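# Sort bolts, carton and battery into three totes

## Task

From the robot's point of view, place the bolts in the beige tote on the left, the small carton in the beige tote on the right, and the battery in the red tote. All three must stay there after the robot lets go, and nothing may end up on the floor.

## Robot and tools

Robot: two arms on a table. left_arm sits on the +y side and right_arm on the -y side. Each arm ends in a four-finger hand with 16 motors: index, middle and ring fingers plus a thumb. right_arm has a right hand and left_arm its mirror, a left hand. Calibrated base positions in the scene frame: left_arm (-0.028, +0.297, +0.034) m with a slight yaw; right_arm (-0.002, -0.341, +0.009) m. A camera stand is fixed behind the arms.

Frames. In the scene frame the origin is on the table surface midway between the arms, +z is up and +x points out over the table. Arm names are not image sides. Hand positions, targets and motion offsets use each arm's own base frame. Fixed cameras and the table use the scene frame. Hand point axes: +z runs along straight fingers toward the tips. +y points out of the palm face, which lies at y = -0.062. On the right hand +x points away from the thumb; on the left hand it points toward the thumb. A rigid mast near the wrist on the palm side can collide with things.

execute_actions(actions, cameras). actions is a list of actions run in order. Each action lasts 0.5 s and holds up to 15 rows, one row per 1/30 s control step. If an action has fewer rows, its final row is held for the remaining steps. Every row has 48 numbers, each in [-1, 1], covering both arms even when one is idle:
- 1-6: left_arm dx, dy, dz, rx, ry, rz.
- 7-22: left hand's 16 hinge goals.
- 23-24: left current_limit, speed.
- 25-30: right_arm dx, dy, dz, rx, ry, rz.
- 31-46: right hand's 16 hinge goals.
- 47-48: right current_limit, speed.

Arm numbers are offsets, not poses. They are measured from the arm's Hand target at the start of the action, along that arm's base axes, and rotation is about the target position. Rows within one action do not accumulate; each is counted from that same starting target. Successive actions do accumulate, so sending the same offset again moves the arm further. Scale: 1.0 equals 0.6 m of translation or 180 degrees. rx, ry, rz form a single rotation vector. A translation longer than 1.0 is scaled down along its direction.

Hand numbers are absolute goal angles, mapped linearly between each hinge's two stops. A 0 is a real goal, not 'leave as is'. To keep a hand unchanged, send back its hand_goal, hand_current_limit and hand_speed. The 16 goals come in this order:
- index_mcp, index_abd, index_pip, index_dip
- middle_mcp, middle_abd, middle_pip, middle_dip
- ring_mcp, ring_abd, ring_pip, ring_dip
- thumb_cmc, thumb_axl, thumb_mcp, thumb_ipl

Values that give a straight hinge: finger _mcp +0.75, _abd 0.00, _pip +0.58, _dip +0.70. Moving these toward -1 curls the finger toward the palm (_abd toward -1 swings the finger away from the thumb). Thumb straight values: cmc +0.71, axl +0.68, mcp +0.23, ipl +0.17. thumb_cmc toward -1 brings the thumb round in front of the palm. thumb_axl rotates the thumb about its own line. thumb_mcp and ipl bend it.

current_limit maps -1..+1 onto 0..550 mA, with a floor of 11 mA. It caps gripping force and also hinge speed. speed sets the set-point rate to (speed+1)/2 of 8.5 rad/s. Start values are +0.4 and -0.6, and whatever was last sent stays in effect.

cameras: a list of names (cam_high, cam_left_wrist, cam_right_wrist), or ["all"], or []. If omitted, an empty actions list returns all images and a non-empty list returns none. An unknown name makes the whole call invalid.

Results report, per arm:
- end_effector_position (m) and end_effector_quat_wxyz, in the arm's base frame.
- Hand target, your last commanded pose after clipping. The next offsets count from it.
- Joint positions, velocities (may be omitted when all are within noise), torques (include gravity, carry offsets and noise) and motor temperatures.
- Per hand motor, in the order above: hand_goal, hand_measured, hand_current_ma (positive pushes toward -1), hand_state (moving, goal, blocked, overload).

Arm control. Orientation commands are clipped to within 40 degrees of the measured orientation each step. Arms often stop a few centimetres short of the target, and a loaded arm sags. A later action, even all zeros, re-requests the target; if the hand still rests short, add the missing distance. When carrying something, aim a little high. To release a push against a surface, set the target back past the hand.

Grip. A finger presses only while its goal lies beyond the object's surface, harder the further beyond it, up to the current cap. A motor held at 495 mA or more for 5 s shuts down for 10 s.

Heat. MOTOR HOT appears at 85 °C. At 100 °C the arm goes limp for 30-60 s, sometimes with no HOT warning first. Holding loads, stretching the arm far out or pushing against unreachable targets all heat the motors. If an arm stops, hand commands sent during the stop are discarded.

zoom_image(camera, region): returns a finer view of part of that camera's newest image. region is [x0, y0, x1, y1] in pixels, origin at the top-left corner, at most 504 by 504. All images are 672x504.

read_manual(section): returns only the URDF licence texts.

finished_scene(scene=1): ends the scene permanently. Call it only once every object rests in its correct tote.

Avoid:
- Dropping objects from height or releasing them while they are moving.
- Knocking anything off the table, or leaving anything on the floor.
- Hard pushes, and striking fixed or heavy things.
- Any contact or squeeze between the two arms or hands, which can end the scene.
- Long pauses: time runs while you think, and the robot keeps its last command.

Loose objects may occasionally be nudged by outside pushes.

Each tool is called after "Request:" as name(argument=value, ...), one argument or row to a line, values as JSON.

## Session

Request:
execute_actions(
  actions=[],
)

Scene clock: 0.00 s.
left_arm: end_effector_position=(+0.3493, -0.3525, +0.2687) hand_goal=(+0.754, +0.000, +0.576, +0.696, +0.754, +0.000, +0.576, +0.696, +0.754, +0.000, +0.576, +0.696, +0.714, +0.678, +0.226, +0.168) hand_measured=(+0.754, +0.000, +0.576, +0.696, +0.754, +0.000, +0.576, +0.696, +0.754, +0.000, +0.576, +0.696, +0.714, +0.678, +0.226, +0.168) hand_current_ma=(+0, +0, +0, +0, +0, +0, +0, +0, +0, +0, +0, +0, +0, +0, +0, +0) hand_state=(goal, goal, goal, goal, goal, goal, goal, goal, goal, goal, goal, goal, goal, goal, goal, goal) hand_current_limit=0.40 hand_speed=-0.60 end_effector_quat_wxyz=(-0.034, +0.851, +0.523, -0.022) | right_arm: end_effector_position=(+0.5984, +0.0709, +0.2207) hand_goal=(+0.754, +0.000, +0.576, +0.696, +0.754, +0.000, +0.576, +0.696, +0.754, +0.000, +0.576, +0.696, +0.714, +0.678, +0.226, +0.168) hand_measured=(+0.754, +0.000, +0.576, +0.696, +0.754, +0.000, +0.576, +0.696, +0.754, +0.000, +0.576, +0.696, +0.714, +0.678, +0.226, +0.168) hand_current_ma=(+0, +0, +0, +0, +0, +0, +0, +0, +0, +0, +0, +0, +0, +0, +0, +0) hand_state=(goal, goal, goal, goal, goal, goal, goal, goal, goal, goal, goal, goal, goal, goal, goal, goal) hand_current_limit=0.40 hand_speed=-0.60 end_effector_quat_wxyz=(-0.047, +0.951, +0.307, +0.004)
Joint positions: left_arm=[-0.888 1.498 1.522 -1.669 0.034 -0.418] | right_arm=[0.236 1.89 1.908 -1.588 -0.095 1.182]
Joint velocities: within noise
Joint torques (N m): no reading
Motor temperatures (°C): left_arm=[27 33 30 27 28 26] | right_arm=[28 31 29 31 28 29]
Heat: left arm: hottest shoulder 33 °C; right arm: hottest shoulder 31 °C.
Hand target: left_arm +0.3538, -0.3565, +0.2765; -0.024, +0.851, +0.525, -0.018 | right_arm +0.6054, +0.0732, +0.2357; -0.048, +0.951, +0.306, +0.024

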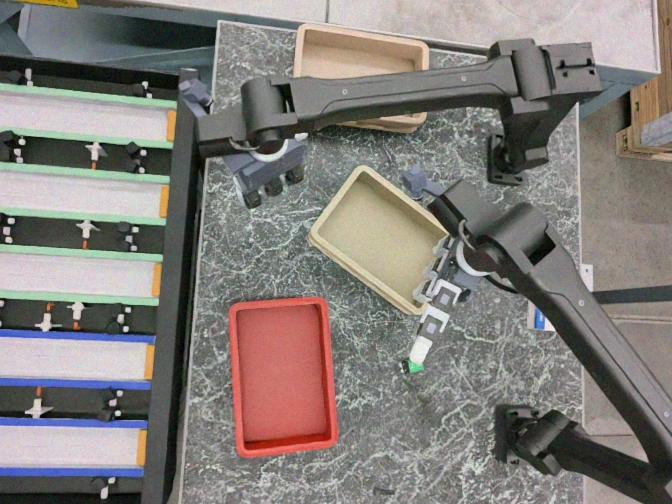

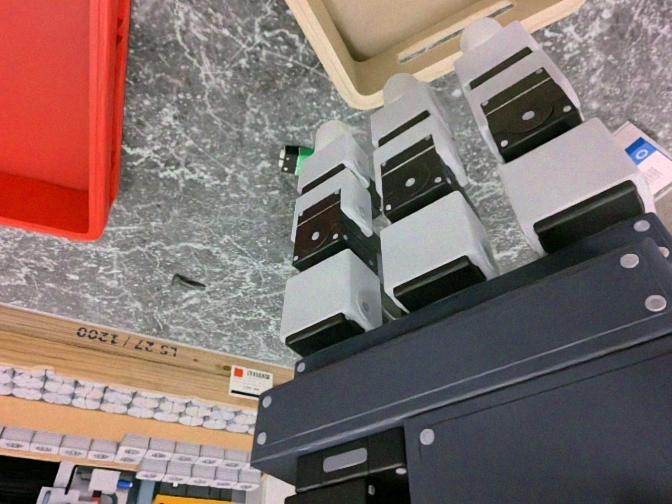

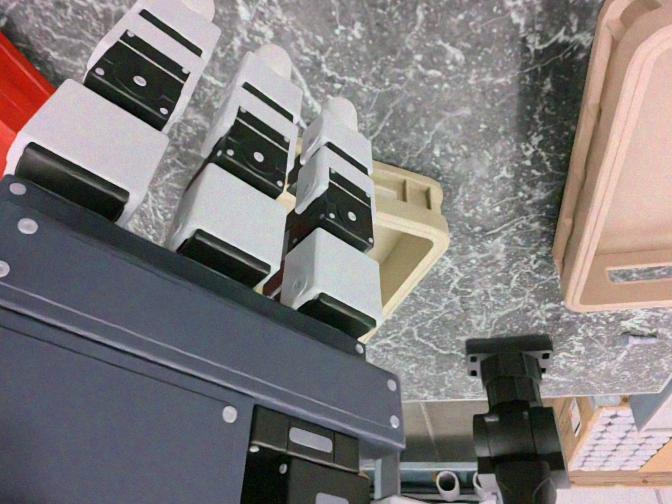

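Request:
zoom_image(
  camera="cam_high",
  region=[340, 300, 600, 504],
)

Request:
zoom_image(
  camera="cam_high",
  region=[180, 10, 440, 214],
)

Request:
zoom_image(
  camera="cam_high",
  region=[340, 100, 600, 304],
)

Request:
zoom_image(
  camera="cam_left_wrist",
  region=[100, 100, 400, 330],
)

Request:
zoom_image(
  camera="cam_right_wrist",
  region=[400, 250, 672, 450],
)

Scaled by 1.938 from the camera's 672x504 image, which has a finer 960x720 frame.

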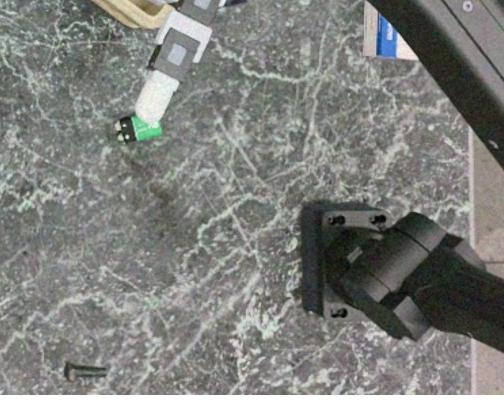

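Scaled by 1.938 from the camera's 672x504 image, which has a finer 960x720 frame.

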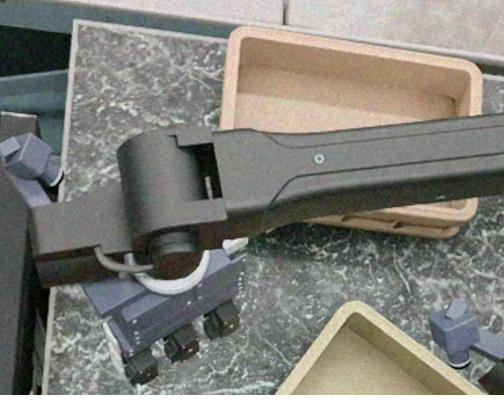

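Scaled by 1.938 from the camera's 672x504 image, which has a finer 960x720 frame.

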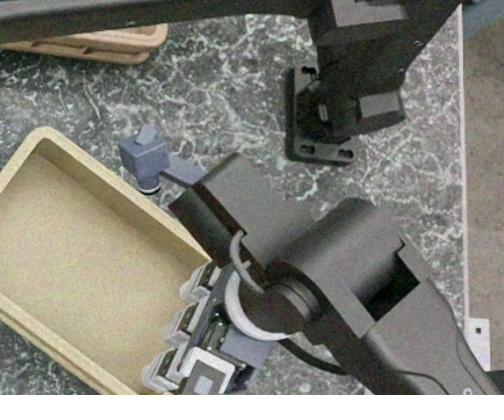

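Scaled by 1.680 from the camera's 672x504 image, which has a finer 960x720 frame.

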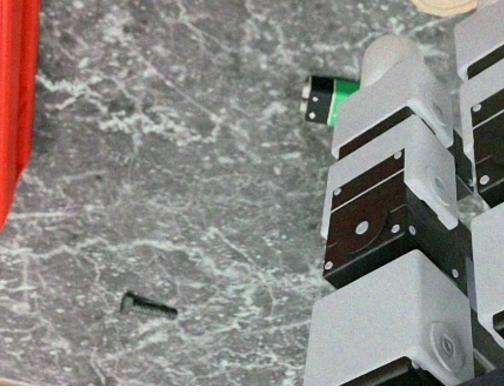

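Scaled by 1.853 from the camera's 672x504 image, which has a finer 960x720 frame.

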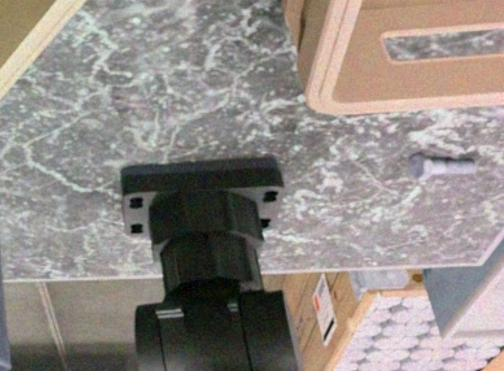

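Request:
execute_actions(
  actions=[
    [[-0.015,0.1,0.03,0,0,0,0.754,0,0.576,0.696,0.754,0,0.576,0.696,0.754,0,0.576,0.696,0.714,0.678,0.226,0.168,0.4,-0.6,0,0,0,0,0,0,0.754,0,0.576,0.696,0.754,0,0.576,0.696,0.754,0,0.576,0.696,0.714,0.678,0.226,0.168,0.4,-0.6]],
    [[-0.015,0.1,0,0,0,0,0.754,0,0.576,0.696,0.754,0,0.576,0.696,0.754,0,0.576,0.696,0.714,0.678,0.226,0.168,0.4,-0.6,0,0,0,0,0,0,0.754,0,0.576,0.696,0.754,0,0.576,0.696,0.754,0,0.576,0.696,0.714,0.678,0.226,0.168,0.4,-0.6]],
  ],
  cameras=["all"],
)

Scene clock: 185.70 s.
left_arm: end_effector_position=(+0.3357, -0.2391, +0.2950) hand_goal=(+0.754, +0.000, +0.576, +0.696, +0.754, +0.000, +0.576, +0.696, +0.754, +0.000, +0.576, +0.696, +0.714, +0.678, +0.226, +0.168) hand_measured=(+0.752, +0.000, +0.576, +0.696, +0.752, +0.000, +0.576, +0.696, +0.752, +0.000, +0.576, +0.696, +0.714, +0.678, +0.224, +0.168) hand_current_ma=(-2, +0, +0, +0, -2, +0, +0, +0, -2, +0, +0, +0, +0, +0, -3, +0) hand_state=(goal, goal, goal, goal, goal, goal, goal, goal, goal, goal, goal, goal, goal, goal, goal, goal) hand_current_limit=0.40 hand_speed=-0.60 end_effector_quat_wxyz=(-0.013, +0.848, +0.530, -0.016) | right_arm: end_effector_position=(+0.5984, +0.0709, +0.2207) hand_goal=(+0.754, +0.000, +0.576, +0.696, +0.754, +0.000, +0.576, +0.696, +0.754, +0.000, +0.576, +0.696, +0.714, +0.678, +0.226, +0.168) hand_measured=(+0.754, +0.000, +0.576, +0.696, +0.754, +0.000, +0.576, +0.696, +0.754, +0.000, +0.576, +0.696, +0.714, +0.678, +0.224, +0.168) hand_current_ma=(-4, +0, +3, +0, -4, +0, +3, +0, -4, +0, +3, +0, +1, -3, -11, -2) hand_state=(goal, goal, goal, goal, goal, goal, goal, goal, goal, goal, goal, goal, goal, goal, goal, goal) hand_current_limit=0.40 hand_speed=-0.60 end_effector_quat_wxyz=(-0.047, +0.951, +0.307, +0.004)
Joint positions: left_arm=[-0.715 1.238 1.331 -1.698 0.022 -0.26] | right_arm=[0.236 1.89 1.908 -1.588 -0.095 1.182]
Joint torques (N m): left_arm=[1.38 -9.99 6.63 -0.44 0.1 0.11] | right_arm=[-0.56 -18.14 11.32 0.08 0.02 0]
Motor temperatures (°C): left_arm=[27 35 39 27 27 25] | right_arm=[28 36 39 30 27 28]
Heat: left arm: hottest elbow 39 °C; right arm: hottest elbow 39 °C.
Hand target: left_arm +0.3358, -0.2365, +0.2945; -0.024, +0.851, +0.525, -0.018 | right_arm +0.6054, +0.0732, +0.2357; -0.048, +0.951, +0.306, +0.024
Off the commanded pose: left_arm 0.003 m, 1 deg | right_arm 0.017 m, 2 deg.
joint sent to its limit (left arm) — joint 4 (wrist pitch), lower limit. The joint targets still meet the commanded pose.

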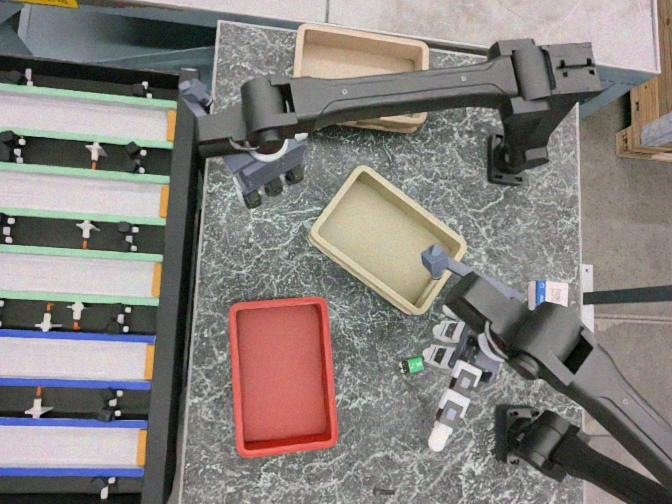

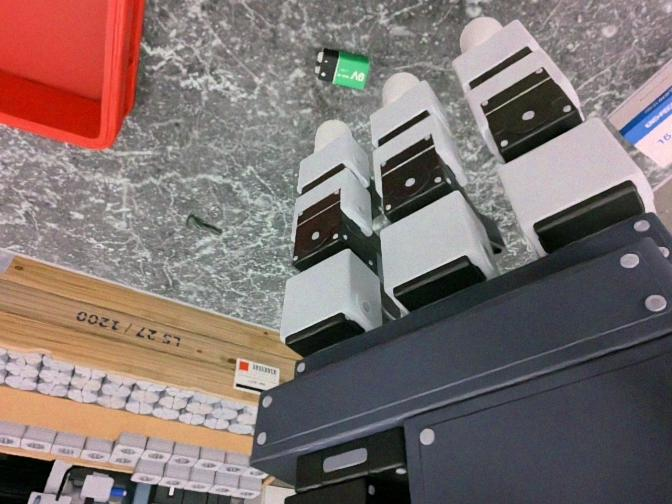

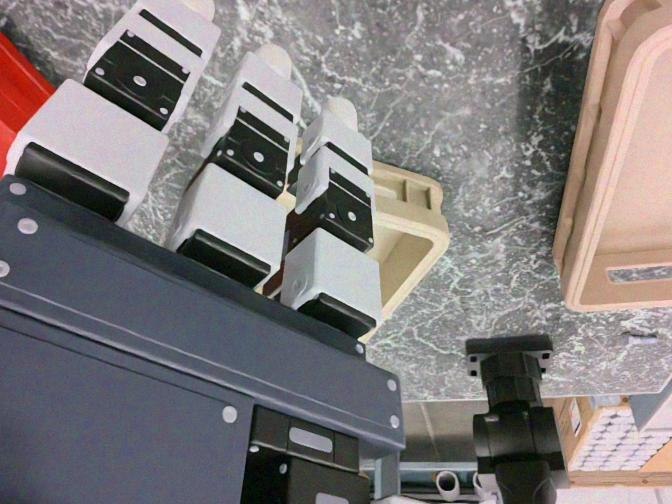

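Request:
execute_actions(
  actions=[
    [[-0.007,0.06,-0.03,0,0,0.072,0.754,0.12,0.576,0.696,0.754,-0.12,0.576,0.696,0.3,0,-0.6,-0.46,0.714,0.678,0.226,0.168,0.4,-0.6,0,0,0,0,0,0,0.754,0,0.576,0.696,0.754,0,0.576,0.696,0.754,0,0.576,0.696,0.714,0.678,0.226,0.168,0.4,-0.6]],
    [[-0.007,0.06,-0.03,0,0,0.072,0.754,0.12,0.576,0.696,0.754,-0.12,0.576,0.696,0.3,0,-0.6,-0.46,0.714,0.678,0.226,0.168,0.4,-0.6,0,0,0,0,0,0,0.754,0,0.576,0.696,0.754,0,0.576,0.696,0.754,0,0.576,0.696,0.714,0.678,0.226,0.168,0.4,-0.6]],
    [[-0.007,0.06,-0.03,0,0,0.072,0.754,0.12,0.576,0.696,0.754,-0.12,0.576,0.696,0.3,0,-0.6,-0.46,0.714,0.678,0.226,0.168,0.4,-0.6,0,0,0,0,0,0,0.754,0,0.576,0.696,0.754,0,0.576,0.696,0.754,0,0.576,0.696,0.714,0.678,0.226,0.168,0.4,-0.6]],
  ],
  cameras=["cam_high","cam_left_wrist"],
)

Scene clock: 241.10 s.
left_arm: end_effector_position=(+0.3209, -0.1320, +0.2373) hand_goal=(+0.754, +0.120, +0.576, +0.696, +0.754, -0.120, +0.576, +0.696, +0.300, +0.000, -0.600, -0.460, +0.714, +0.678, +0.226, +0.168) hand_measured=(+0.752, +0.116, +0.576, +0.696, +0.752, -0.118, +0.576, +0.696, +0.310, +0.000, -0.592, -0.458, +0.712, +0.678, +0.224, +0.168) hand_current_ma=(-2, -2, +0, +0, -2, +2, +0, +0, +15, +0, +8, +2, -1, +0, -3, +0) hand_state=(goal, goal, goal, goal, goal, goal, goal, goal, goal, goal, goal, goal, goal, goal, goal, goal) hand_current_limit=0.40 hand_speed=-0.60 end_effector_quat_wxyz=(-0.029, +0.637, +0.770, -0.030) | right_arm: end_effector_position=(+0.5984, +0.0709, +0.2207) hand_goal=(+0.754, +0.000, +0.576, +0.696, +0.754, +0.000, +0.576, +0.696, +0.754, +0.000, +0.576, +0.696, +0.714, +0.678, +0.226, +0.168) hand_measured=(+0.754, +0.000, +0.576, +0.696, +0.754, +0.000, +0.576, +0.696, +0.754, +0.000, +0.576, +0.696, +0.714, +0.678, +0.224, +0.168) hand_current_ma=(-4, +0, +3, +0, -4, +0, +3, +0, -4, +0, +3, +0, +1, -3, -11, -2) hand_state=(goal, goal, goal, goal, goal, goal, goal, goal, goal, goal, goal, goal, goal, goal, goal, goal) hand_current_limit=0.40 hand_speed=-0.60 end_effector_quat_wxyz=(-0.047, +0.951, +0.307, +0.004)
Joint positions: left_arm=[-0.581 1.151 1.117 -1.6 0.053 -0.768] | right_arm=[0.236 1.89 1.908 -1.588 -0.095 1.182]
Joint torques (N m): left_arm=[1.44 -9.41 6.54 0.2 -0.02 -0.2] | right_arm=[-0.5 -18.14 11.3 0.08 0.04 0]
Heat: left arm: hottest elbow 37 °C; right arm: hottest elbow 39 °C.
Hand target: left_arm +0.3233, -0.1285, +0.2405; -0.017, +0.628, +0.778, -0.025 | right_arm +0.6054, +0.0732, +0.2357; -0.048, +0.951, +0.306, +0.024
Off the commanded pose: left_arm 0.005 m, 2 deg | right_arm 0.017 m, 2 deg.
Images, in order (width x height): cam_high 672x504, cam_left_wrist 672x504.

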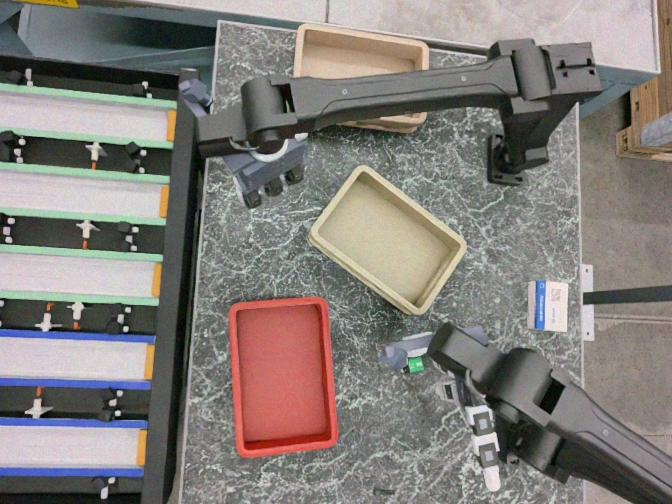

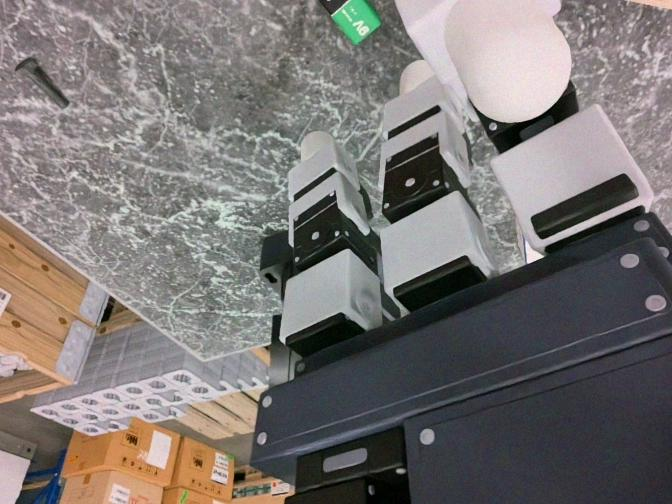

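Request:
zoom_image(
  camera="cam_left_wrist",
  region=[260, 0, 460, 150],
)

Request:
zoom_image(
  camera="cam_high",
  region=[370, 330, 450, 390],
)

Scaled by 2.520 from the camera's 672x504 image, which has a finer 960x720 frame.

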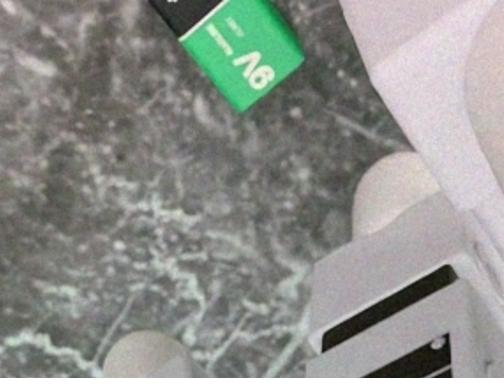

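Scaled by 6.300 from the camera's 672x504 image, which has a finer 960x720 frame.

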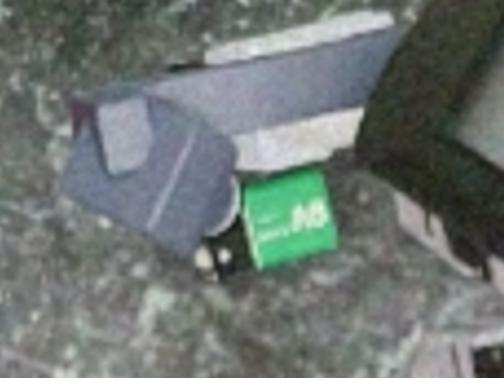

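Request:
execute_actions(
  actions=[
    [[0,0,-0.09,0,0,0,0.754,0.12,0.576,0.696,0.754,-0.12,0.576,0.696,0.3,0,-0.6,-0.46,0.714,0.678,0.226,0.168,0.4,-0.6,0,0,0,0,0,0,0.754,0,0.576,0.696,0.754,0,0.576,0.696,0.754,0,0.576,0.696,0.714,0.678,0.226,0.168,0.4,-0.6]],
    [[0,0,-0.09,0,0,0,0.754,0.12,0.576,0.696,0.754,-0.12,0.576,0.696,0.3,0,-0.6,-0.46,0.714,0.678,0.226,0.168,0.4,-0.6,0,0,0,0,0,0,0.754,0,0.576,0.696,0.754,0,0.576,0.696,0.754,0,0.576,0.696,0.714,0.678,0.226,0.168,0.4,-0.6]],
  ],
  cameras=["cam_high","cam_left_wrist"],
)

Scene clock: 292.80 s.
left_arm: end_effector_position=(+0.3182, -0.1300, +0.1340) hand_goal=(+0.754, +0.120, +0.576, +0.696, +0.754, -0.120, +0.576, +0.696, +0.300, +0.000, -0.600, -0.460, +0.714, +0.678, +0.226, +0.168) hand_measured=(+0.752, +0.116, +0.576, +0.696, +0.752, -0.118, +0.576, +0.696, +0.310, +0.000, -0.594, -0.458, +0.712, +0.678, +0.224, +0.168) hand_current_ma=(-1, -2, +0, +0, -2, +2, +0, +0, +12, +0, +7, +2, -1, +0, -3, +0) hand_state=(goal, goal, goal, goal, goal, goal, goal, goal, goal, goal, goal, goal, goal, goal, goal, goal) hand_current_limit=0.40 hand_speed=-0.60 end_effector_quat_wxyz=(-0.020, +0.636, +0.771, -0.029) | right_arm: end_effector_position=(+0.5984, +0.0709, +0.2207) hand_goal=(+0.754, +0.000, +0.576, +0.696, +0.754, +0.000, +0.576, +0.696, +0.754, +0.000, +0.576, +0.696, +0.714, +0.678, +0.226, +0.168) hand_measured=(+0.754, +0.000, +0.576, +0.696, +0.754, +0.000, +0.576, +0.696, +0.754, +0.000, +0.576, +0.696, +0.714, +0.678, +0.224, +0.168) hand_current_ma=(-4, +0, +3, +0, -4, +0, +3, +0, -4, +0, +3, +0, +1, -3, -11, -2) hand_state=(goal, goal, goal, goal, goal, goal, goal, goal, goal, goal, goal, goal, goal, goal, goal, goal) hand_current_limit=0.40 hand_speed=-0.60 end_effector_quat_wxyz=(-0.047, +0.951, +0.307, +0.004)
Joint positions: left_arm=[-0.581 1.183 0.864 -1.299 0.053 -0.771] | right_arm=[0.236 1.89 1.908 -1.588 -0.095 1.182]
Joint torques (N m): left_arm=[1.38 -7.41 6.6 0.27 -0.05 -0.18] | right_arm=[-0.5 -18.2 11.29 0.08 0.03 0]
Heat: left arm: hottest elbow 37 °C; right arm: hottest elbow 40 °C.
Hand target: left_arm +0.3232, -0.1284, +0.1324; -0.017, +0.628, +0.778, -0.026 | right_arm +0.6054, +0.0732, +0.2357; -0.048, +0.951, +0.306, +0.024
Off the commanded pose: left_arm 0.006 m, 1 deg | right_arm 0.017 m, 2 deg.
Images, in order (width x height): cam_high 672x504, cam_left_wrist 672x504.

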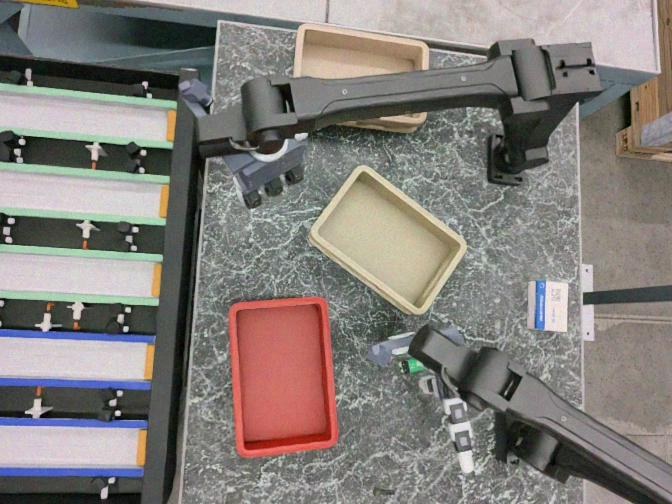

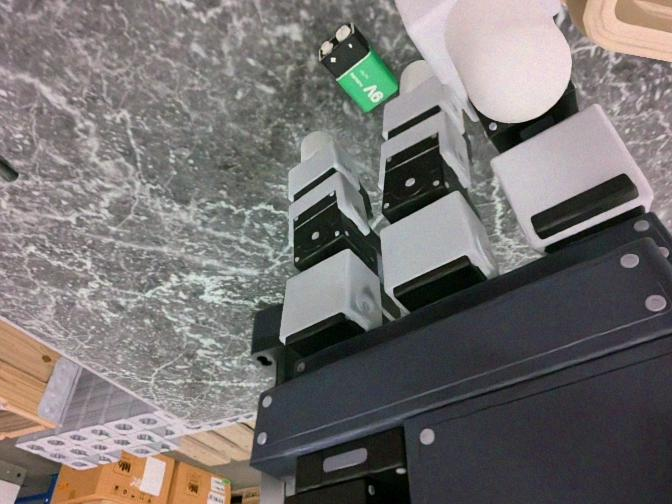

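Request:
zoom_image(
  camera="cam_left_wrist",
  region=[290, 0, 470, 160],
)

Scaled by 2.800 from the camera's 672x504 image, which has a finer 960x720 frame.

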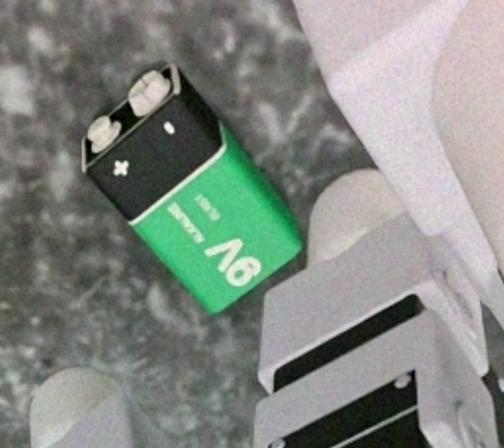

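Request:
execute_actions(
  actions=[
    [[0.003,-0.003,-0.058,0,0,0,0.754,0.12,0.576,0.696,0.754,-0.12,0.576,0.696,0.3,0,-0.6,-0.46,0.714,0.678,0.226,0.168,0.4,-0.6,0,0,0,0,0,0,0.754,0,0.576,0.696,0.754,0,0.576,0.696,0.754,0,0.576,0.696,0.714,0.678,0.226,0.168,0.4,-0.6]],
  ],
  cameras=["cam_left_wrist"],
)

Scene clock: 329.40 s.
left_arm: end_effector_position=(+0.3212, -0.1320, +0.1003) hand_goal=(+0.754, +0.120, +0.576, +0.696, +0.754, -0.120, +0.576, +0.696, +0.300, +0.000, -0.600, -0.460, +0.714, +0.678, +0.226, +0.168) hand_measured=(+0.752, +0.116, +0.576, +0.696, +0.752, -0.118, +0.576, +0.696, +0.310, +0.000, -0.594, -0.458, +0.712, +0.678, +0.224, +0.168) hand_current_ma=(-1, -2, +0, +0, -2, +2, +0, +0, +12, +0, +7, +2, -1, +0, -3, +0) hand_state=(goal, goal, goal, goal, goal, goal, goal, goal, goal, goal, goal, goal, goal, goal, goal, goal) hand_current_limit=0.40 hand_speed=-0.60 end_effector_quat_wxyz=(-0.019, +0.636, +0.771, -0.029) | right_arm: end_effector_position=(+0.5984, +0.0709, +0.2207) hand_goal=(+0.754, +0.000, +0.576, +0.696, +0.754, +0.000, +0.576, +0.696, +0.754, +0.000, +0.576, +0.696, +0.714, +0.678, +0.226, +0.168) hand_measured=(+0.754, +0.000, +0.576, +0.696, +0.754, +0.000, +0.576, +0.696, +0.754, +0.000, +0.576, +0.696, +0.714, +0.678, +0.224, +0.168) hand_current_ma=(-4, +0, +3, +0, -4, +0, +3, +0, -4, +0, +3, +0, +1, -3, -11, -2) hand_state=(goal, goal, goal, goal, goal, goal, goal, goal, goal, goal, goal, goal, goal, goal, goal, goal) hand_current_limit=0.40 hand_speed=-0.60 end_effector_quat_wxyz=(-0.047, +0.951, +0.307, +0.004)
Joint positions: left_arm=[-0.581 1.228 0.805 -1.192 0.053 -0.771] | right_arm=[0.236 1.89 1.908 -1.588 -0.095 1.182]
Joint torques (N m): left_arm=[1.26 -7.71 6.22 0.25 -0.04 -0.19] | right_arm=[-0.56 -18.2 11.28 0.08 0.03 0]
Heat: left arm: hottest elbow 36 °C; right arm: hottest elbow 40 °C.
Hand target: left_arm +0.3251, -0.1303, +0.0978; -0.017, +0.628, +0.778, -0.025 | right_arm +0.6054, +0.0732, +0.2357; -0.048, +0.951, +0.306, +0.024
Off the commanded pose: left_arm 0.005 m, 1 deg | right_arm 0.017 m, 2 deg.
Images, in order (width x height): cam_left_wrist 672x504.

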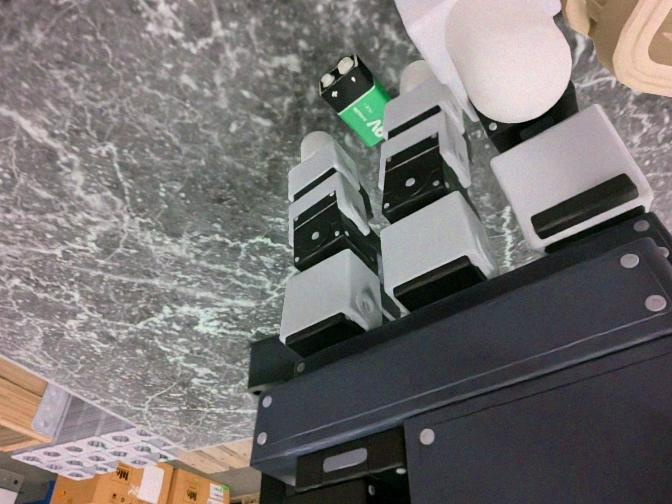

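Request:
zoom_image(
  camera="cam_left_wrist",
  region=[280, 30, 460, 190],
)

Scaled by 2.800 from the camera's 672x504 image, which has a finer 960x720 frame.

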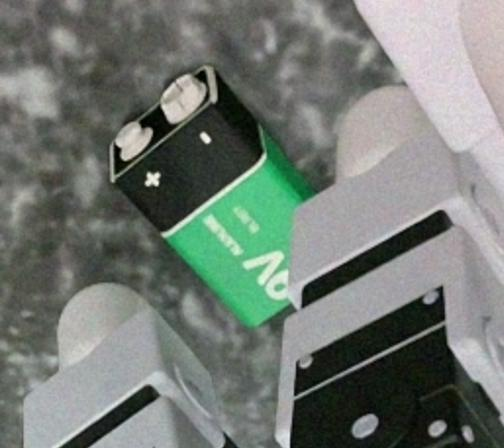

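Request:
execute_actions(
  actions=[
    [[-0.002,0.001,-0.022,0,0,0,0.754,0.12,0.576,0.696,0.754,-0.12,0.576,0.696,0.3,0,-0.6,-0.46,0.714,0.678,0.226,0.168,0.4,-0.6,0,0,0,0,0,0,0.754,0,0.576,0.696,0.754,0,0.576,0.696,0.754,0,0.576,0.696,0.714,0.678,0.226,0.168,0.4,-0.6]],
  ],
  cameras=["cam_left_wrist"],
)

Scene clock: 344.83 s.
left_arm: end_effector_position=(+0.3210, -0.1319, +0.0890) hand_goal=(+0.754, +0.120, +0.576, +0.696, +0.754, -0.120, +0.576, +0.696, +0.300, +0.000, -0.600, -0.460, +0.714, +0.678, +0.226, +0.168) hand_measured=(+0.752, +0.116, +0.576, +0.696, +0.752, -0.118, +0.576, +0.696, +0.310, +0.000, -0.594, -0.458, +0.712, +0.678, +0.224, +0.168) hand_current_ma=(-1, -2, +0, +0, -2, +2, +0, +0, +12, +0, +7, +2, -1, +0, -3, +0) hand_state=(goal, goal, goal, goal, goal, goal, goal, goal, goal, goal, goal, goal, goal, goal, goal, goal) hand_current_limit=0.40 hand_speed=-0.60 end_effector_quat_wxyz=(-0.016, +0.636, +0.771, -0.028) | right_arm: end_effector_position=(+0.5984, +0.0709, +0.2207) hand_goal=(+0.754, +0.000, +0.576, +0.696, +0.754, +0.000, +0.576, +0.696, +0.754, +0.000, +0.576, +0.696, +0.714, +0.678, +0.226, +0.168) hand_measured=(+0.754, +0.000, +0.576, +0.696, +0.754, +0.000, +0.576, +0.696, +0.754, +0.000, +0.576, +0.696, +0.714, +0.678, +0.224, +0.168) hand_current_ma=(-4, +0, +3, +0, -4, +0, +3, +0, -4, +0, +3, +0, +1, -3, -11, -2) hand_state=(goal, goal, goal, goal, goal, goal, goal, goal, goal, goal, goal, goal, goal, goal, goal, goal) hand_current_limit=0.40 hand_speed=-0.60 end_effector_quat_wxyz=(-0.047, +0.951, +0.307, +0.004)
Joint positions: left_arm=[-0.581 1.239 0.782 -1.152 0.053 -0.771] | right_arm=[0.236 1.89 1.908 -1.588 -0.095 1.182]
Joint torques (N m): left_arm=[1.2 -7.47 5.96 0.25 -0.04 -0.19] | right_arm=[-0.62 -18.2 11.3 0.09 0.03 0]
Heat: left arm: hottest elbow 36 °C; right arm: hottest elbow 40 °C.
Hand target: left_arm +0.3238, -0.1296, +0.0844; -0.017, +0.628, +0.778, -0.026 | right_arm +0.6054, +0.0732, +0.2357; -0.048, +0.951, +0.306, +0.024
Off the commanded pose: left_arm 0.006 m, 1 deg | right_arm 0.017 m, 2 deg.
Images, in order (width x height): cam_left_wrist 672x504.

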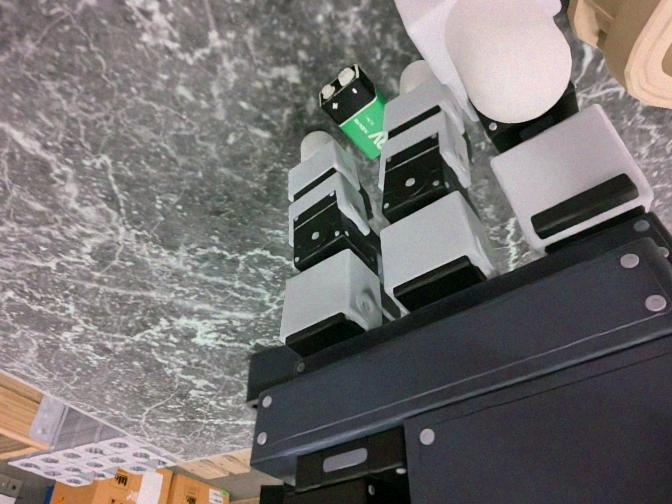

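Request:
execute_actions(
  actions=[
    [[-0.001,0.001,-0.012,0,0,0,0.754,0.12,0.576,0.696,0.754,-0.12,0.576,0.696,0.3,0,-0.6,-0.46,0.714,0.678,0.226,0.168,0.4,-0.6,0,0,0,0,0,0,0.754,0,0.576,0.696,0.754,0,0.576,0.696,0.754,0,0.576,0.696,0.714,0.678,0.226,0.168,0.4,-0.6]],
  ],
  cameras=[],
)

Request:
execute_actions(
  actions=[
    [[0,0,0,0,0,0,0.754,0.02,0.576,0.696,0.754,-0.02,0.576,0.696,0.3,0,-0.6,-0.46,0.714,0.678,0.226,0.168,0.4,-0.9,0,0,0,0,0,0,0.754,0,0.576,0.696,0.754,0,0.576,0.696,0.754,0,0.576,0.696,0.714,0.678,0.226,0.168,0.4,-0.6]],
  ],
  cameras=["cam_left_wrist"],
)

Scene clock: 359.13 s.
left_arm: end_effector_position=(+0.3213, -0.1317, +0.0849) hand_goal=(+0.754, +0.120, +0.576, +0.696, +0.754, -0.120, +0.576, +0.696, +0.300, +0.000, -0.600, -0.460, +0.714, +0.678, +0.226, +0.168) hand_measured=(+0.754, +0.120, +0.576, +0.696, +0.752, -0.118, +0.576, +0.696, +0.310, +0.000, -0.594, -0.458, +0.712, +0.678, +0.224, +0.168) hand_current_ma=(+0, +0, +0, +0, -2, +2, +0, +0, +12, +0, +7, +2, -1, +0, -3, +0) hand_state=(goal, goal, goal, goal, goal, goal, goal, goal, goal, goal, goal, goal, goal, goal, goal, goal) hand_current_limit=0.40 hand_speed=-0.60 end_effector_quat_wxyz=(-0.013, +0.633, +0.773, -0.028) | right_arm: end_effector_position=(+0.5984, +0.0709, +0.2207) hand_goal=(+0.754, +0.000, +0.576, +0.696, +0.754, +0.000, +0.576, +0.696, +0.754, +0.000, +0.576, +0.696, +0.714, +0.678, +0.226, +0.168) hand_measured=(+0.754, +0.000, +0.576, +0.696, +0.754, +0.000, +0.576, +0.696, +0.754, +0.000, +0.576, +0.696, +0.714, +0.678, +0.224, +0.168) hand_current_ma=(-4, +0, +3, +0, -4, +0, +3, +0, -4, +0, +3, +0, +1, -3, -11, -2) hand_state=(goal, goal, goal, goal, goal, goal, goal, goal, goal, goal, goal, goal, goal, goal, goal, goal) hand_current_limit=0.40 hand_speed=-0.60 end_effector_quat_wxyz=(-0.047, +0.951, +0.307, +0.004)
Joint positions: left_arm=[-0.581 1.243 0.772 -1.132 0.053 -0.778] | right_arm=[0.236 1.89 1.908 -1.588 -0.095 1.182]
Joint torques (N m): left_arm=[1.26 -7.06 5.61 0.4 -0.02 -0.18] | right_arm=[-0.56 -18.2 11.29 0.08 0.03 0]
Heat: left arm: hottest elbow 36 °C; right arm: hottest elbow 40 °C.
Hand target: left_arm +0.3232, -0.1291, +0.0773; -0.017, +0.628, +0.778, -0.026 | right_arm +0.6054, +0.0732, +0.2357; -0.048, +0.951, +0.306, +0.024
Off the commanded pose: left_arm 0.008 m, 1 deg | right_arm 0.017 m, 2 deg.
No camera images: "cameras" was empty.

Scene clock: 359.93 s.
left_arm: end_effector_position=(+0.3225, -0.1298, +0.0857) hand_goal=(+0.754, +0.020, +0.576, +0.696, +0.754, -0.020, +0.576, +0.696, +0.300, +0.000, -0.600, -0.460, +0.714, +0.678, +0.226, +0.168) hand_measured=(+0.762, +0.086, +0.582, +0.698, +0.752, -0.030, +0.576, +0.696, +0.310, +0.000, -0.594, -0.458, +0.712, +0.678, +0.224, +0.168) hand_current_ma=(+8, +145, +5, +1, -2, -10, +0, +0, +12, +0, +7, +2, -1, +0, -3, +0) hand_state=(goal, blocked, goal, goal, goal, goal, goal, goal, goal, goal, goal, goal, goal, goal, goal, goal) hand_current_limit=0.40 hand_speed=-0.90 end_effector_quat_wxyz=(-0.014, +0.633, +0.774, -0.022) | right_arm: end_effector_position=(+0.5984, +0.0709, +0.2207) hand_goal=(+0.754, +0.000, +0.576, +0.696, +0.754, +0.000, +0.576, +0.696, +0.754, +0.000, +0.576, +0.696, +0.714, +0.678, +0.226, +0.168) hand_measured=(+0.754, +0.000, +0.576, +0.696, +0.754, +0.000, +0.576, +0.696, +0.754, +0.000, +0.576, +0.696, +0.714, +0.678, +0.224, +0.168) hand_current_ma=(-4, +0, +3, +0, -4, +0, +3, +0, -4, +0, +3, +0, +1, -3, -11, -2) hand_state=(goal, goal, goal, goal, goal, goal, goal, goal, goal, goal, goal, goal, goal, goal, goal, goal) hand_current_limit=0.40 hand_speed=-0.60 end_effector_quat_wxyz=(-0.047, +0.951, +0.307, +0.004)
Joint positions: left_arm=[-0.581 1.243 0.772 -1.132 0.041 -0.78] | right_arm=[0.236 1.89 1.908 -1.588 -0.095 1.182]
Joint torques (N m): left_arm=[1.26 -7.06 5.61 0.4 0.12 -0.16] | right_arm=[-0.56 -18.14 11.29 0.08 0.03 -0.01]
Heat: left arm: hottest elbow 36 °C; right arm: hottest elbow 40 °C.
Hand target: left_arm +0.3232, -0.1291, +0.0773; -0.017, +0.628, +0.778, -0.026 | right_arm +0.6054, +0.0732, +0.2357; -0.048, +0.951, +0.306, +0.024
Off the commanded pose: left_arm 0.009 m, 1 deg | right_arm 0.017 m, 2 deg.
Images, in order (width x height): cam_left_wrist 672x504.

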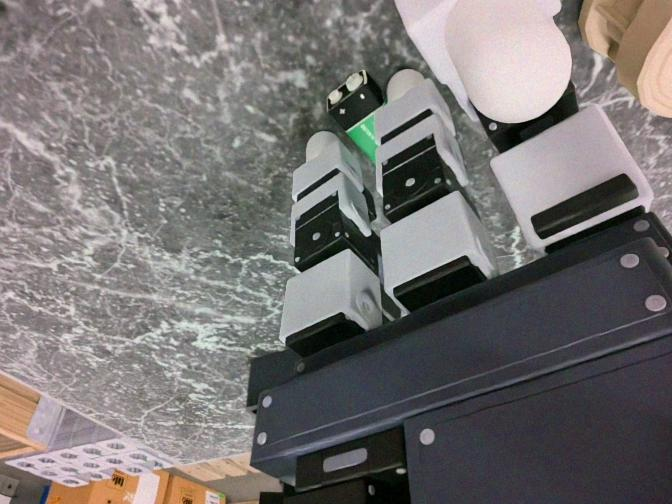

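Request:
zoom_image(
  camera="cam_left_wrist",
  region=[280, 30, 460, 190],
)

Scaled by 2.800 from the camera's 672x504 image, which has a finer 960x720 frame.

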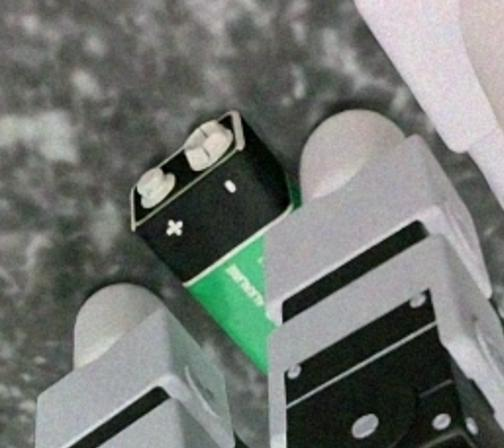

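Request:
execute_actions(
  actions=[
    [[0,0,0.009,0,0,0,0.754,0.02,0.576,0.696,0.754,-0.02,0.576,0.696,0.3,0,-0.6,-0.46,0.714,0.678,0.226,0.168,0.4,-0.9,0,0,0,0,0,0,0.754,0,0.576,0.696,0.754,0,0.576,0.696,0.754,0,0.576,0.696,0.714,0.678,0.226,0.168,0.4,-0.6]],
  ],
  cameras=[],
)

Request:
execute_actions(
  actions=[
    [[0,0,0,0,0,0,0.754,-0.06,0.576,0.696,0.754,0.06,0.576,0.696,0.3,0,-0.6,-0.46,0.714,0.678,0.226,0.168,0.4,-0.9,0,0,0,0,0,0,0.754,0,0.576,0.696,0.754,0,0.576,0.696,0.754,0,0.576,0.696,0.714,0.678,0.226,0.168,0.4,-0.6]],
  ],
  cameras=["cam_left_wrist"],
)

Scene clock: 386.37 s.
left_arm: end_effector_position=(+0.3225, -0.1298, +0.0857) hand_goal=(+0.754, +0.020, +0.576, +0.696, +0.754, -0.020, +0.576, +0.696, +0.300, +0.000, -0.600, -0.460, +0.714, +0.678, +0.226, +0.168) hand_measured=(+0.762, +0.086, +0.582, +0.698, +0.752, -0.030, +0.576, +0.696, +0.310, +0.000, -0.594, -0.458, +0.712, +0.678, +0.224, +0.168) hand_current_ma=(+8, +145, +5, +1, -2, -10, +0, +0, +12, +0, +7, +2, -1, +0, -3, +0) hand_state=(goal, blocked, goal, goal, goal, goal, goal, goal, goal, goal, goal, goal, goal, goal, goal, goal) hand_current_limit=0.40 hand_speed=-0.90 end_effector_quat_wxyz=(-0.014, +0.633, +0.774, -0.022) | right_arm: end_effector_position=(+0.5984, +0.0709, +0.2207) hand_goal=(+0.754, +0.000, +0.576, +0.696, +0.754, +0.000, +0.576, +0.696, +0.754, +0.000, +0.576, +0.696, +0.714, +0.678, +0.226, +0.168) hand_measured=(+0.754, +0.000, +0.576, +0.696, +0.754, +0.000, +0.576, +0.696, +0.754, +0.000, +0.576, +0.696, +0.714, +0.678, +0.224, +0.168) hand_current_ma=(-4, +0, +3, +0, -4, +0, +3, +0, -4, +0, +3, +0, +1, -3, -11, -2) hand_state=(goal, goal, goal, goal, goal, goal, goal, goal, goal, goal, goal, goal, goal, goal, goal, goal) hand_current_limit=0.40 hand_speed=-0.60 end_effector_quat_wxyz=(-0.047, +0.951, +0.307, +0.004)
Joint positions: left_arm=[-0.581 1.243 0.772 -1.132 0.041 -0.78] | right_arm=[0.236 1.89 1.908 -1.588 -0.095 1.182]
Joint torques (N m): left_arm=[1.26 -7.77 6.23 -0.2 0.12 -0.15] | right_arm=[-0.56 -18.26 11.29 0.09 0.03 0]
Heat: left arm: hottest elbow 35 °C; right arm: hottest elbow 40 °C.
Hand target: left_arm +0.3232, -0.1291, +0.0827; -0.017, +0.628, +0.778, -0.026 | right_arm +0.6054, +0.0732, +0.2357; -0.048, +0.951, +0.306, +0.024
Off the commanded pose: left_arm 0.003 m, 1 deg | right_arm 0.017 m, 2 deg.
No camera images: "cameras" was empty.

Scene clock: 387.17 s.
left_arm: end_effector_position=(+0.3223, -0.1293, +0.0858) hand_goal=(+0.754, -0.060, +0.576, +0.696, +0.754, +0.060, +0.576, +0.696, +0.300, +0.000, -0.600, -0.460, +0.714, +0.678, +0.226, +0.168) hand_measured=(+0.762, +0.042, +0.582, +0.698, +0.752, +0.032, +0.576, +0.696, +0.310, +0.000, -0.594, -0.458, +0.712, +0.678, +0.224, +0.168) hand_current_ma=(+8, +261, +5, +1, -2, -43, +0, +0, +12, +0, +7, +2, -1, +0, -3, +0) hand_state=(goal, blocked, goal, goal, goal, blocked, goal, goal, goal, goal, goal, goal, goal, goal, goal, goal) hand_current_limit=0.40 hand_speed=-0.90 end_effector_quat_wxyz=(-0.015, +0.633, +0.774, -0.021) | right_arm: end_effector_position=(+0.5984, +0.0709, +0.2207) hand_goal=(+0.754, +0.000, +0.576, +0.696, +0.754, +0.000, +0.576, +0.696, +0.754, +0.000, +0.576, +0.696, +0.714, +0.678, +0.226, +0.168) hand_measured=(+0.754, +0.000, +0.576, +0.696, +0.754, +0.000, +0.576, +0.696, +0.754, +0.000, +0.576, +0.696, +0.714, +0.678, +0.224, +0.168) hand_current_ma=(-4, +0, +3, +0, -4, +0, +3, +0, -4, +0, +3, +0, +1, -3, -11, -2) hand_state=(goal, goal, goal, goal, goal, goal, goal, goal, goal, goal, goal, goal, goal, goal, goal, goal) hand_current_limit=0.40 hand_speed=-0.60 end_effector_quat_wxyz=(-0.047, +0.951, +0.307, +0.004)
Joint positions: left_arm=[-0.581 1.243 0.772 -1.134 0.039 -0.78] | right_arm=[0.236 1.89 1.908 -1.588 -0.095 1.182]
Joint torques (N m): left_arm=[1.26 -7.77 6.24 -0.2 0.23 -0.16] | right_arm=[-0.56 -18.2 11.29 0.06 0.03 0]
Heat: left arm: hottest elbow 35 °C; right arm: hottest elbow 40 °C.
Hand target: left_arm +0.3232, -0.1291, +0.0827; -0.017, +0.628, +0.778, -0.026 | right_arm +0.6054, +0.0732, +0.2357; -0.048, +0.951, +0.306, +0.024
Off the commanded pose: left_arm 0.003 m, 1 deg | right_arm 0.017 m, 2 deg.
Images, in order (width x height): cam_left_wrist 672x504.

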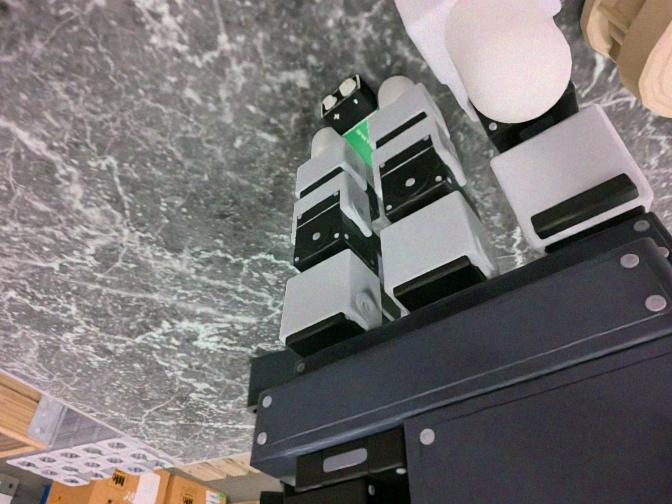

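Request:
execute_actions(
  actions=[
    [[0,0,0.005,0,0,0,0.754,-0.14,0.576,0.696,0.754,0.14,0.576,0.696,0.3,0,-0.6,-0.46,0.714,0.678,0.226,0.168,0.4,-0.9,0,0,0,0,0,0,0.754,0,0.576,0.696,0.754,0,0.576,0.696,0.754,0,0.576,0.696,0.714,0.678,0.226,0.168,0.4,-0.6]],
    [[0,0,0.04,0,0,0,0.754,-0.14,0.576,0.696,0.754,0.14,0.576,0.696,0.3,0,-0.6,-0.46,0.714,0.678,0.226,0.168,0.4,-0.9,0,0,0,0,0,0,0.754,0,0.576,0.696,0.754,0,0.576,0.696,0.754,0,0.576,0.696,0.714,0.678,0.226,0.168,0.4,-0.6]],
  ],
  cameras=["cam_left_wrist"],
)

Scene clock: 407.27 s.
left_arm: end_effector_position=(+0.3097, -0.1233, +0.0903) hand_goal=(+0.754, -0.140, +0.576, +0.696, +0.754, +0.140, +0.576, +0.696, +0.300, +0.000, -0.600, -0.460, +0.714, +0.678, +0.226, +0.168) hand_measured=(+0.752, +0.034, +0.576, +0.698, +0.750, +0.034, +0.576, +0.696, +0.310, +0.000, -0.594, -0.458, +0.712, +0.678, +0.224, +0.168) hand_current_ma=(-1, +385, +0, +1, -4, -277, +0, +0, +12, +0, +7, +2, -1, +0, -3, +0) hand_state=(goal, blocked, goal, goal, goal, blocked, goal, goal, goal, goal, goal, goal, goal, goal, goal, goal) hand_current_limit=0.40 hand_speed=-0.90 end_effector_quat_wxyz=(-0.039, +0.634, +0.772, -0.029) | right_arm: end_effector_position=(+0.5984, +0.0709, +0.2207) hand_goal=(+0.754, +0.000, +0.576, +0.696, +0.754, +0.000, +0.576, +0.696, +0.754, +0.000, +0.576, +0.696, +0.714, +0.678, +0.226, +0.168) hand_measured=(+0.754, +0.000, +0.576, +0.696, +0.754, +0.000, +0.576, +0.696, +0.754, +0.000, +0.576, +0.696, +0.714, +0.678, +0.224, +0.168) hand_current_ma=(-4, +0, +3, +0, -4, +0, +3, +0, -4, +0, +3, +0, +1, -3, -11, -2) hand_state=(goal, goal, goal, goal, goal, goal, goal, goal, goal, goal, goal, goal, goal, goal, goal, goal) hand_current_limit=0.40 hand_speed=-0.60 end_effector_quat_wxyz=(-0.047, +0.951, +0.307, +0.004)
Joint positions: left_arm=[-0.581 1.229 0.78 -1.206 0.048 -0.774] | right_arm=[0.236 1.89 1.908 -1.588 -0.095 1.182]
Joint torques (N m): left_arm=[1.32 -9.52 8.87 -0.7 0.17 -0.16] | right_arm=[-0.5 -18.14 11.28 0.08 0.03 0]
Heat: left arm: hottest elbow 35 °C; right arm: hottest elbow 41 °C.
Hand target: left_arm +0.3232, -0.1291, +0.1097; -0.017, +0.628, +0.778, -0.026 | right_arm +0.6054, +0.0732, +0.2357; -0.048, +0.951, +0.306, +0.024
Off the commanded pose: left_arm 0.024 m, 3 deg | right_arm 0.017 m, 2 deg.
Images, in order (width x height): cam_left_wrist 672x504.

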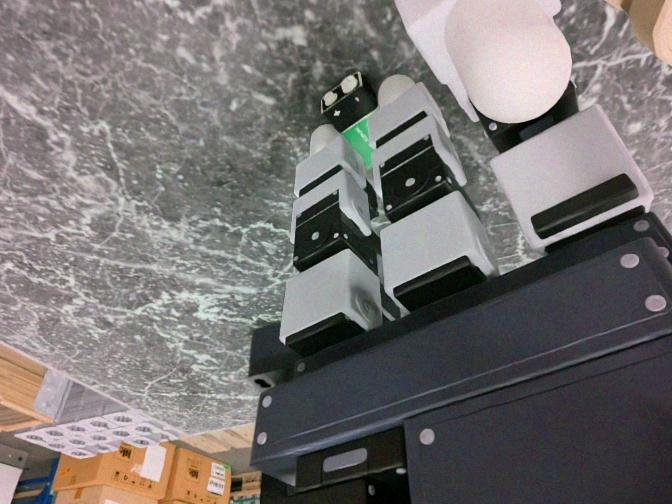

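Request:
execute_actions(
  actions=[
    [[0,0,0.06,0,0,0,0.754,-0.14,0.576,0.696,0.754,0.14,0.576,0.696,0.3,0,-0.6,-0.46,0.714,0.678,0.226,0.168,0.4,-0.9,0,0,0,0,0,0,0.754,0,0.576,0.696,0.754,0,0.576,0.696,0.754,0,0.576,0.696,0.714,0.678,0.226,0.168,0.4,-0.6]],
    [[0,0,0.06,0,0,0,0.754,-0.14,0.576,0.696,0.754,0.14,0.576,0.696,0.3,0,-0.6,-0.46,0.714,0.678,0.226,0.168,0.4,-0.9,0,0,0,0,0,0,0.754,0,0.576,0.696,0.754,0,0.576,0.696,0.754,0,0.576,0.696,0.714,0.678,0.226,0.168,0.4,-0.6]],
  ],
  cameras=["cam_high","cam_left_wrist"],
)

Scene clock: 416.67 s.
left_arm: end_effector_position=(+0.3128, -0.1254, +0.1635) hand_goal=(+0.754, -0.140, +0.576, +0.696, +0.754, +0.140, +0.576, +0.696, +0.300, +0.000, -0.600, -0.460, +0.714, +0.678, +0.226, +0.168) hand_measured=(+0.754, +0.034, +0.576, +0.698, +0.750, +0.034, +0.576, +0.696, +0.310, +0.000, -0.594, -0.458, +0.712, +0.678, +0.224, +0.168) hand_current_ma=(+0, +385, +0, +1, -4, -277, +0, +0, +12, +0, +7, +2, -1, +0, -3, +0) hand_state=(goal, blocked, goal, goal, goal, blocked, goal, goal, goal, goal, goal, goal, goal, goal, goal, goal) hand_current_limit=0.40 hand_speed=-0.90 end_effector_quat_wxyz=(-0.035, +0.634, +0.772, -0.028) | right_arm: end_effector_position=(+0.5984, +0.0709, +0.2207) hand_goal=(+0.754, +0.000, +0.576, +0.696, +0.754, +0.000, +0.576, +0.696, +0.754, +0.000, +0.576, +0.696, +0.714, +0.678, +0.226, +0.168) hand_measured=(+0.754, +0.000, +0.576, +0.696, +0.754, +0.000, +0.576, +0.696, +0.754, +0.000, +0.576, +0.696, +0.714, +0.678, +0.224, +0.168) hand_current_ma=(-4, +0, +3, +0, -4, +0, +3, +0, -4, +0, +3, +0, +1, -3, -11, -2) hand_state=(goal, goal, goal, goal, goal, goal, goal, goal, goal, goal, goal, goal, goal, goal, goal, goal) hand_current_limit=0.40 hand_speed=-0.60 end_effector_quat_wxyz=(-0.047, +0.951, +0.307, +0.004)
Joint positions: left_arm=[-0.581 1.16 0.929 -1.416 0.048 -0.774] | right_arm=[0.236 1.89 1.908 -1.588 -0.095 1.182]
Joint torques (N m): left_arm=[1.32 -8.53 9.44 -0.68 0.16 -0.16] | right_arm=[-0.5 -18.2 11.29 0.09 0.03 0]
Heat: left arm: hottest elbow 36 °C; right arm: hottest elbow 41 °C.
Hand target: left_arm +0.3232, -0.1291, +0.1818; -0.017, +0.628, +0.778, -0.025 | right_arm +0.6054, +0.0732, +0.2357; -0.048, +0.951, +0.306, +0.024
Off the commanded pose: left_arm 0.021 m, 2 deg | right_arm 0.017 m, 2 deg.
Images, in order (width x height): cam_high 672x504, cam_left_wrist 672x504.

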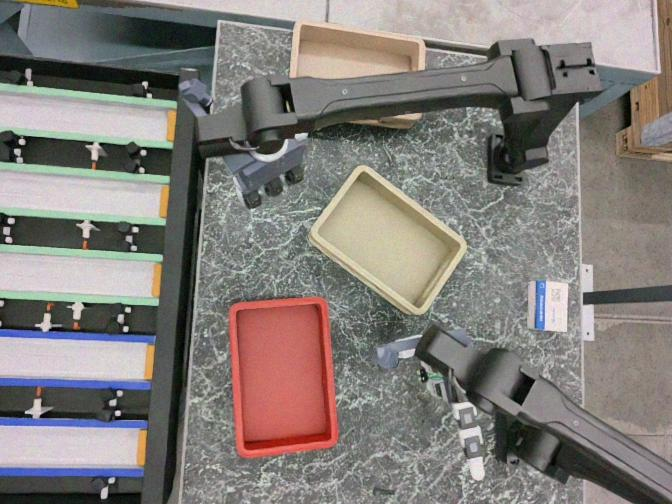

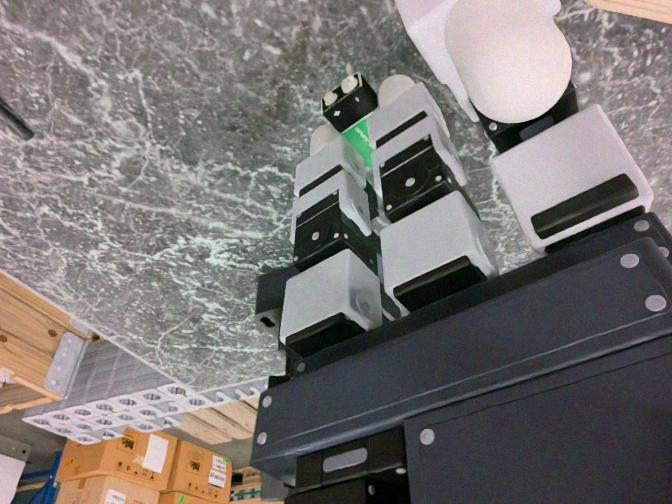

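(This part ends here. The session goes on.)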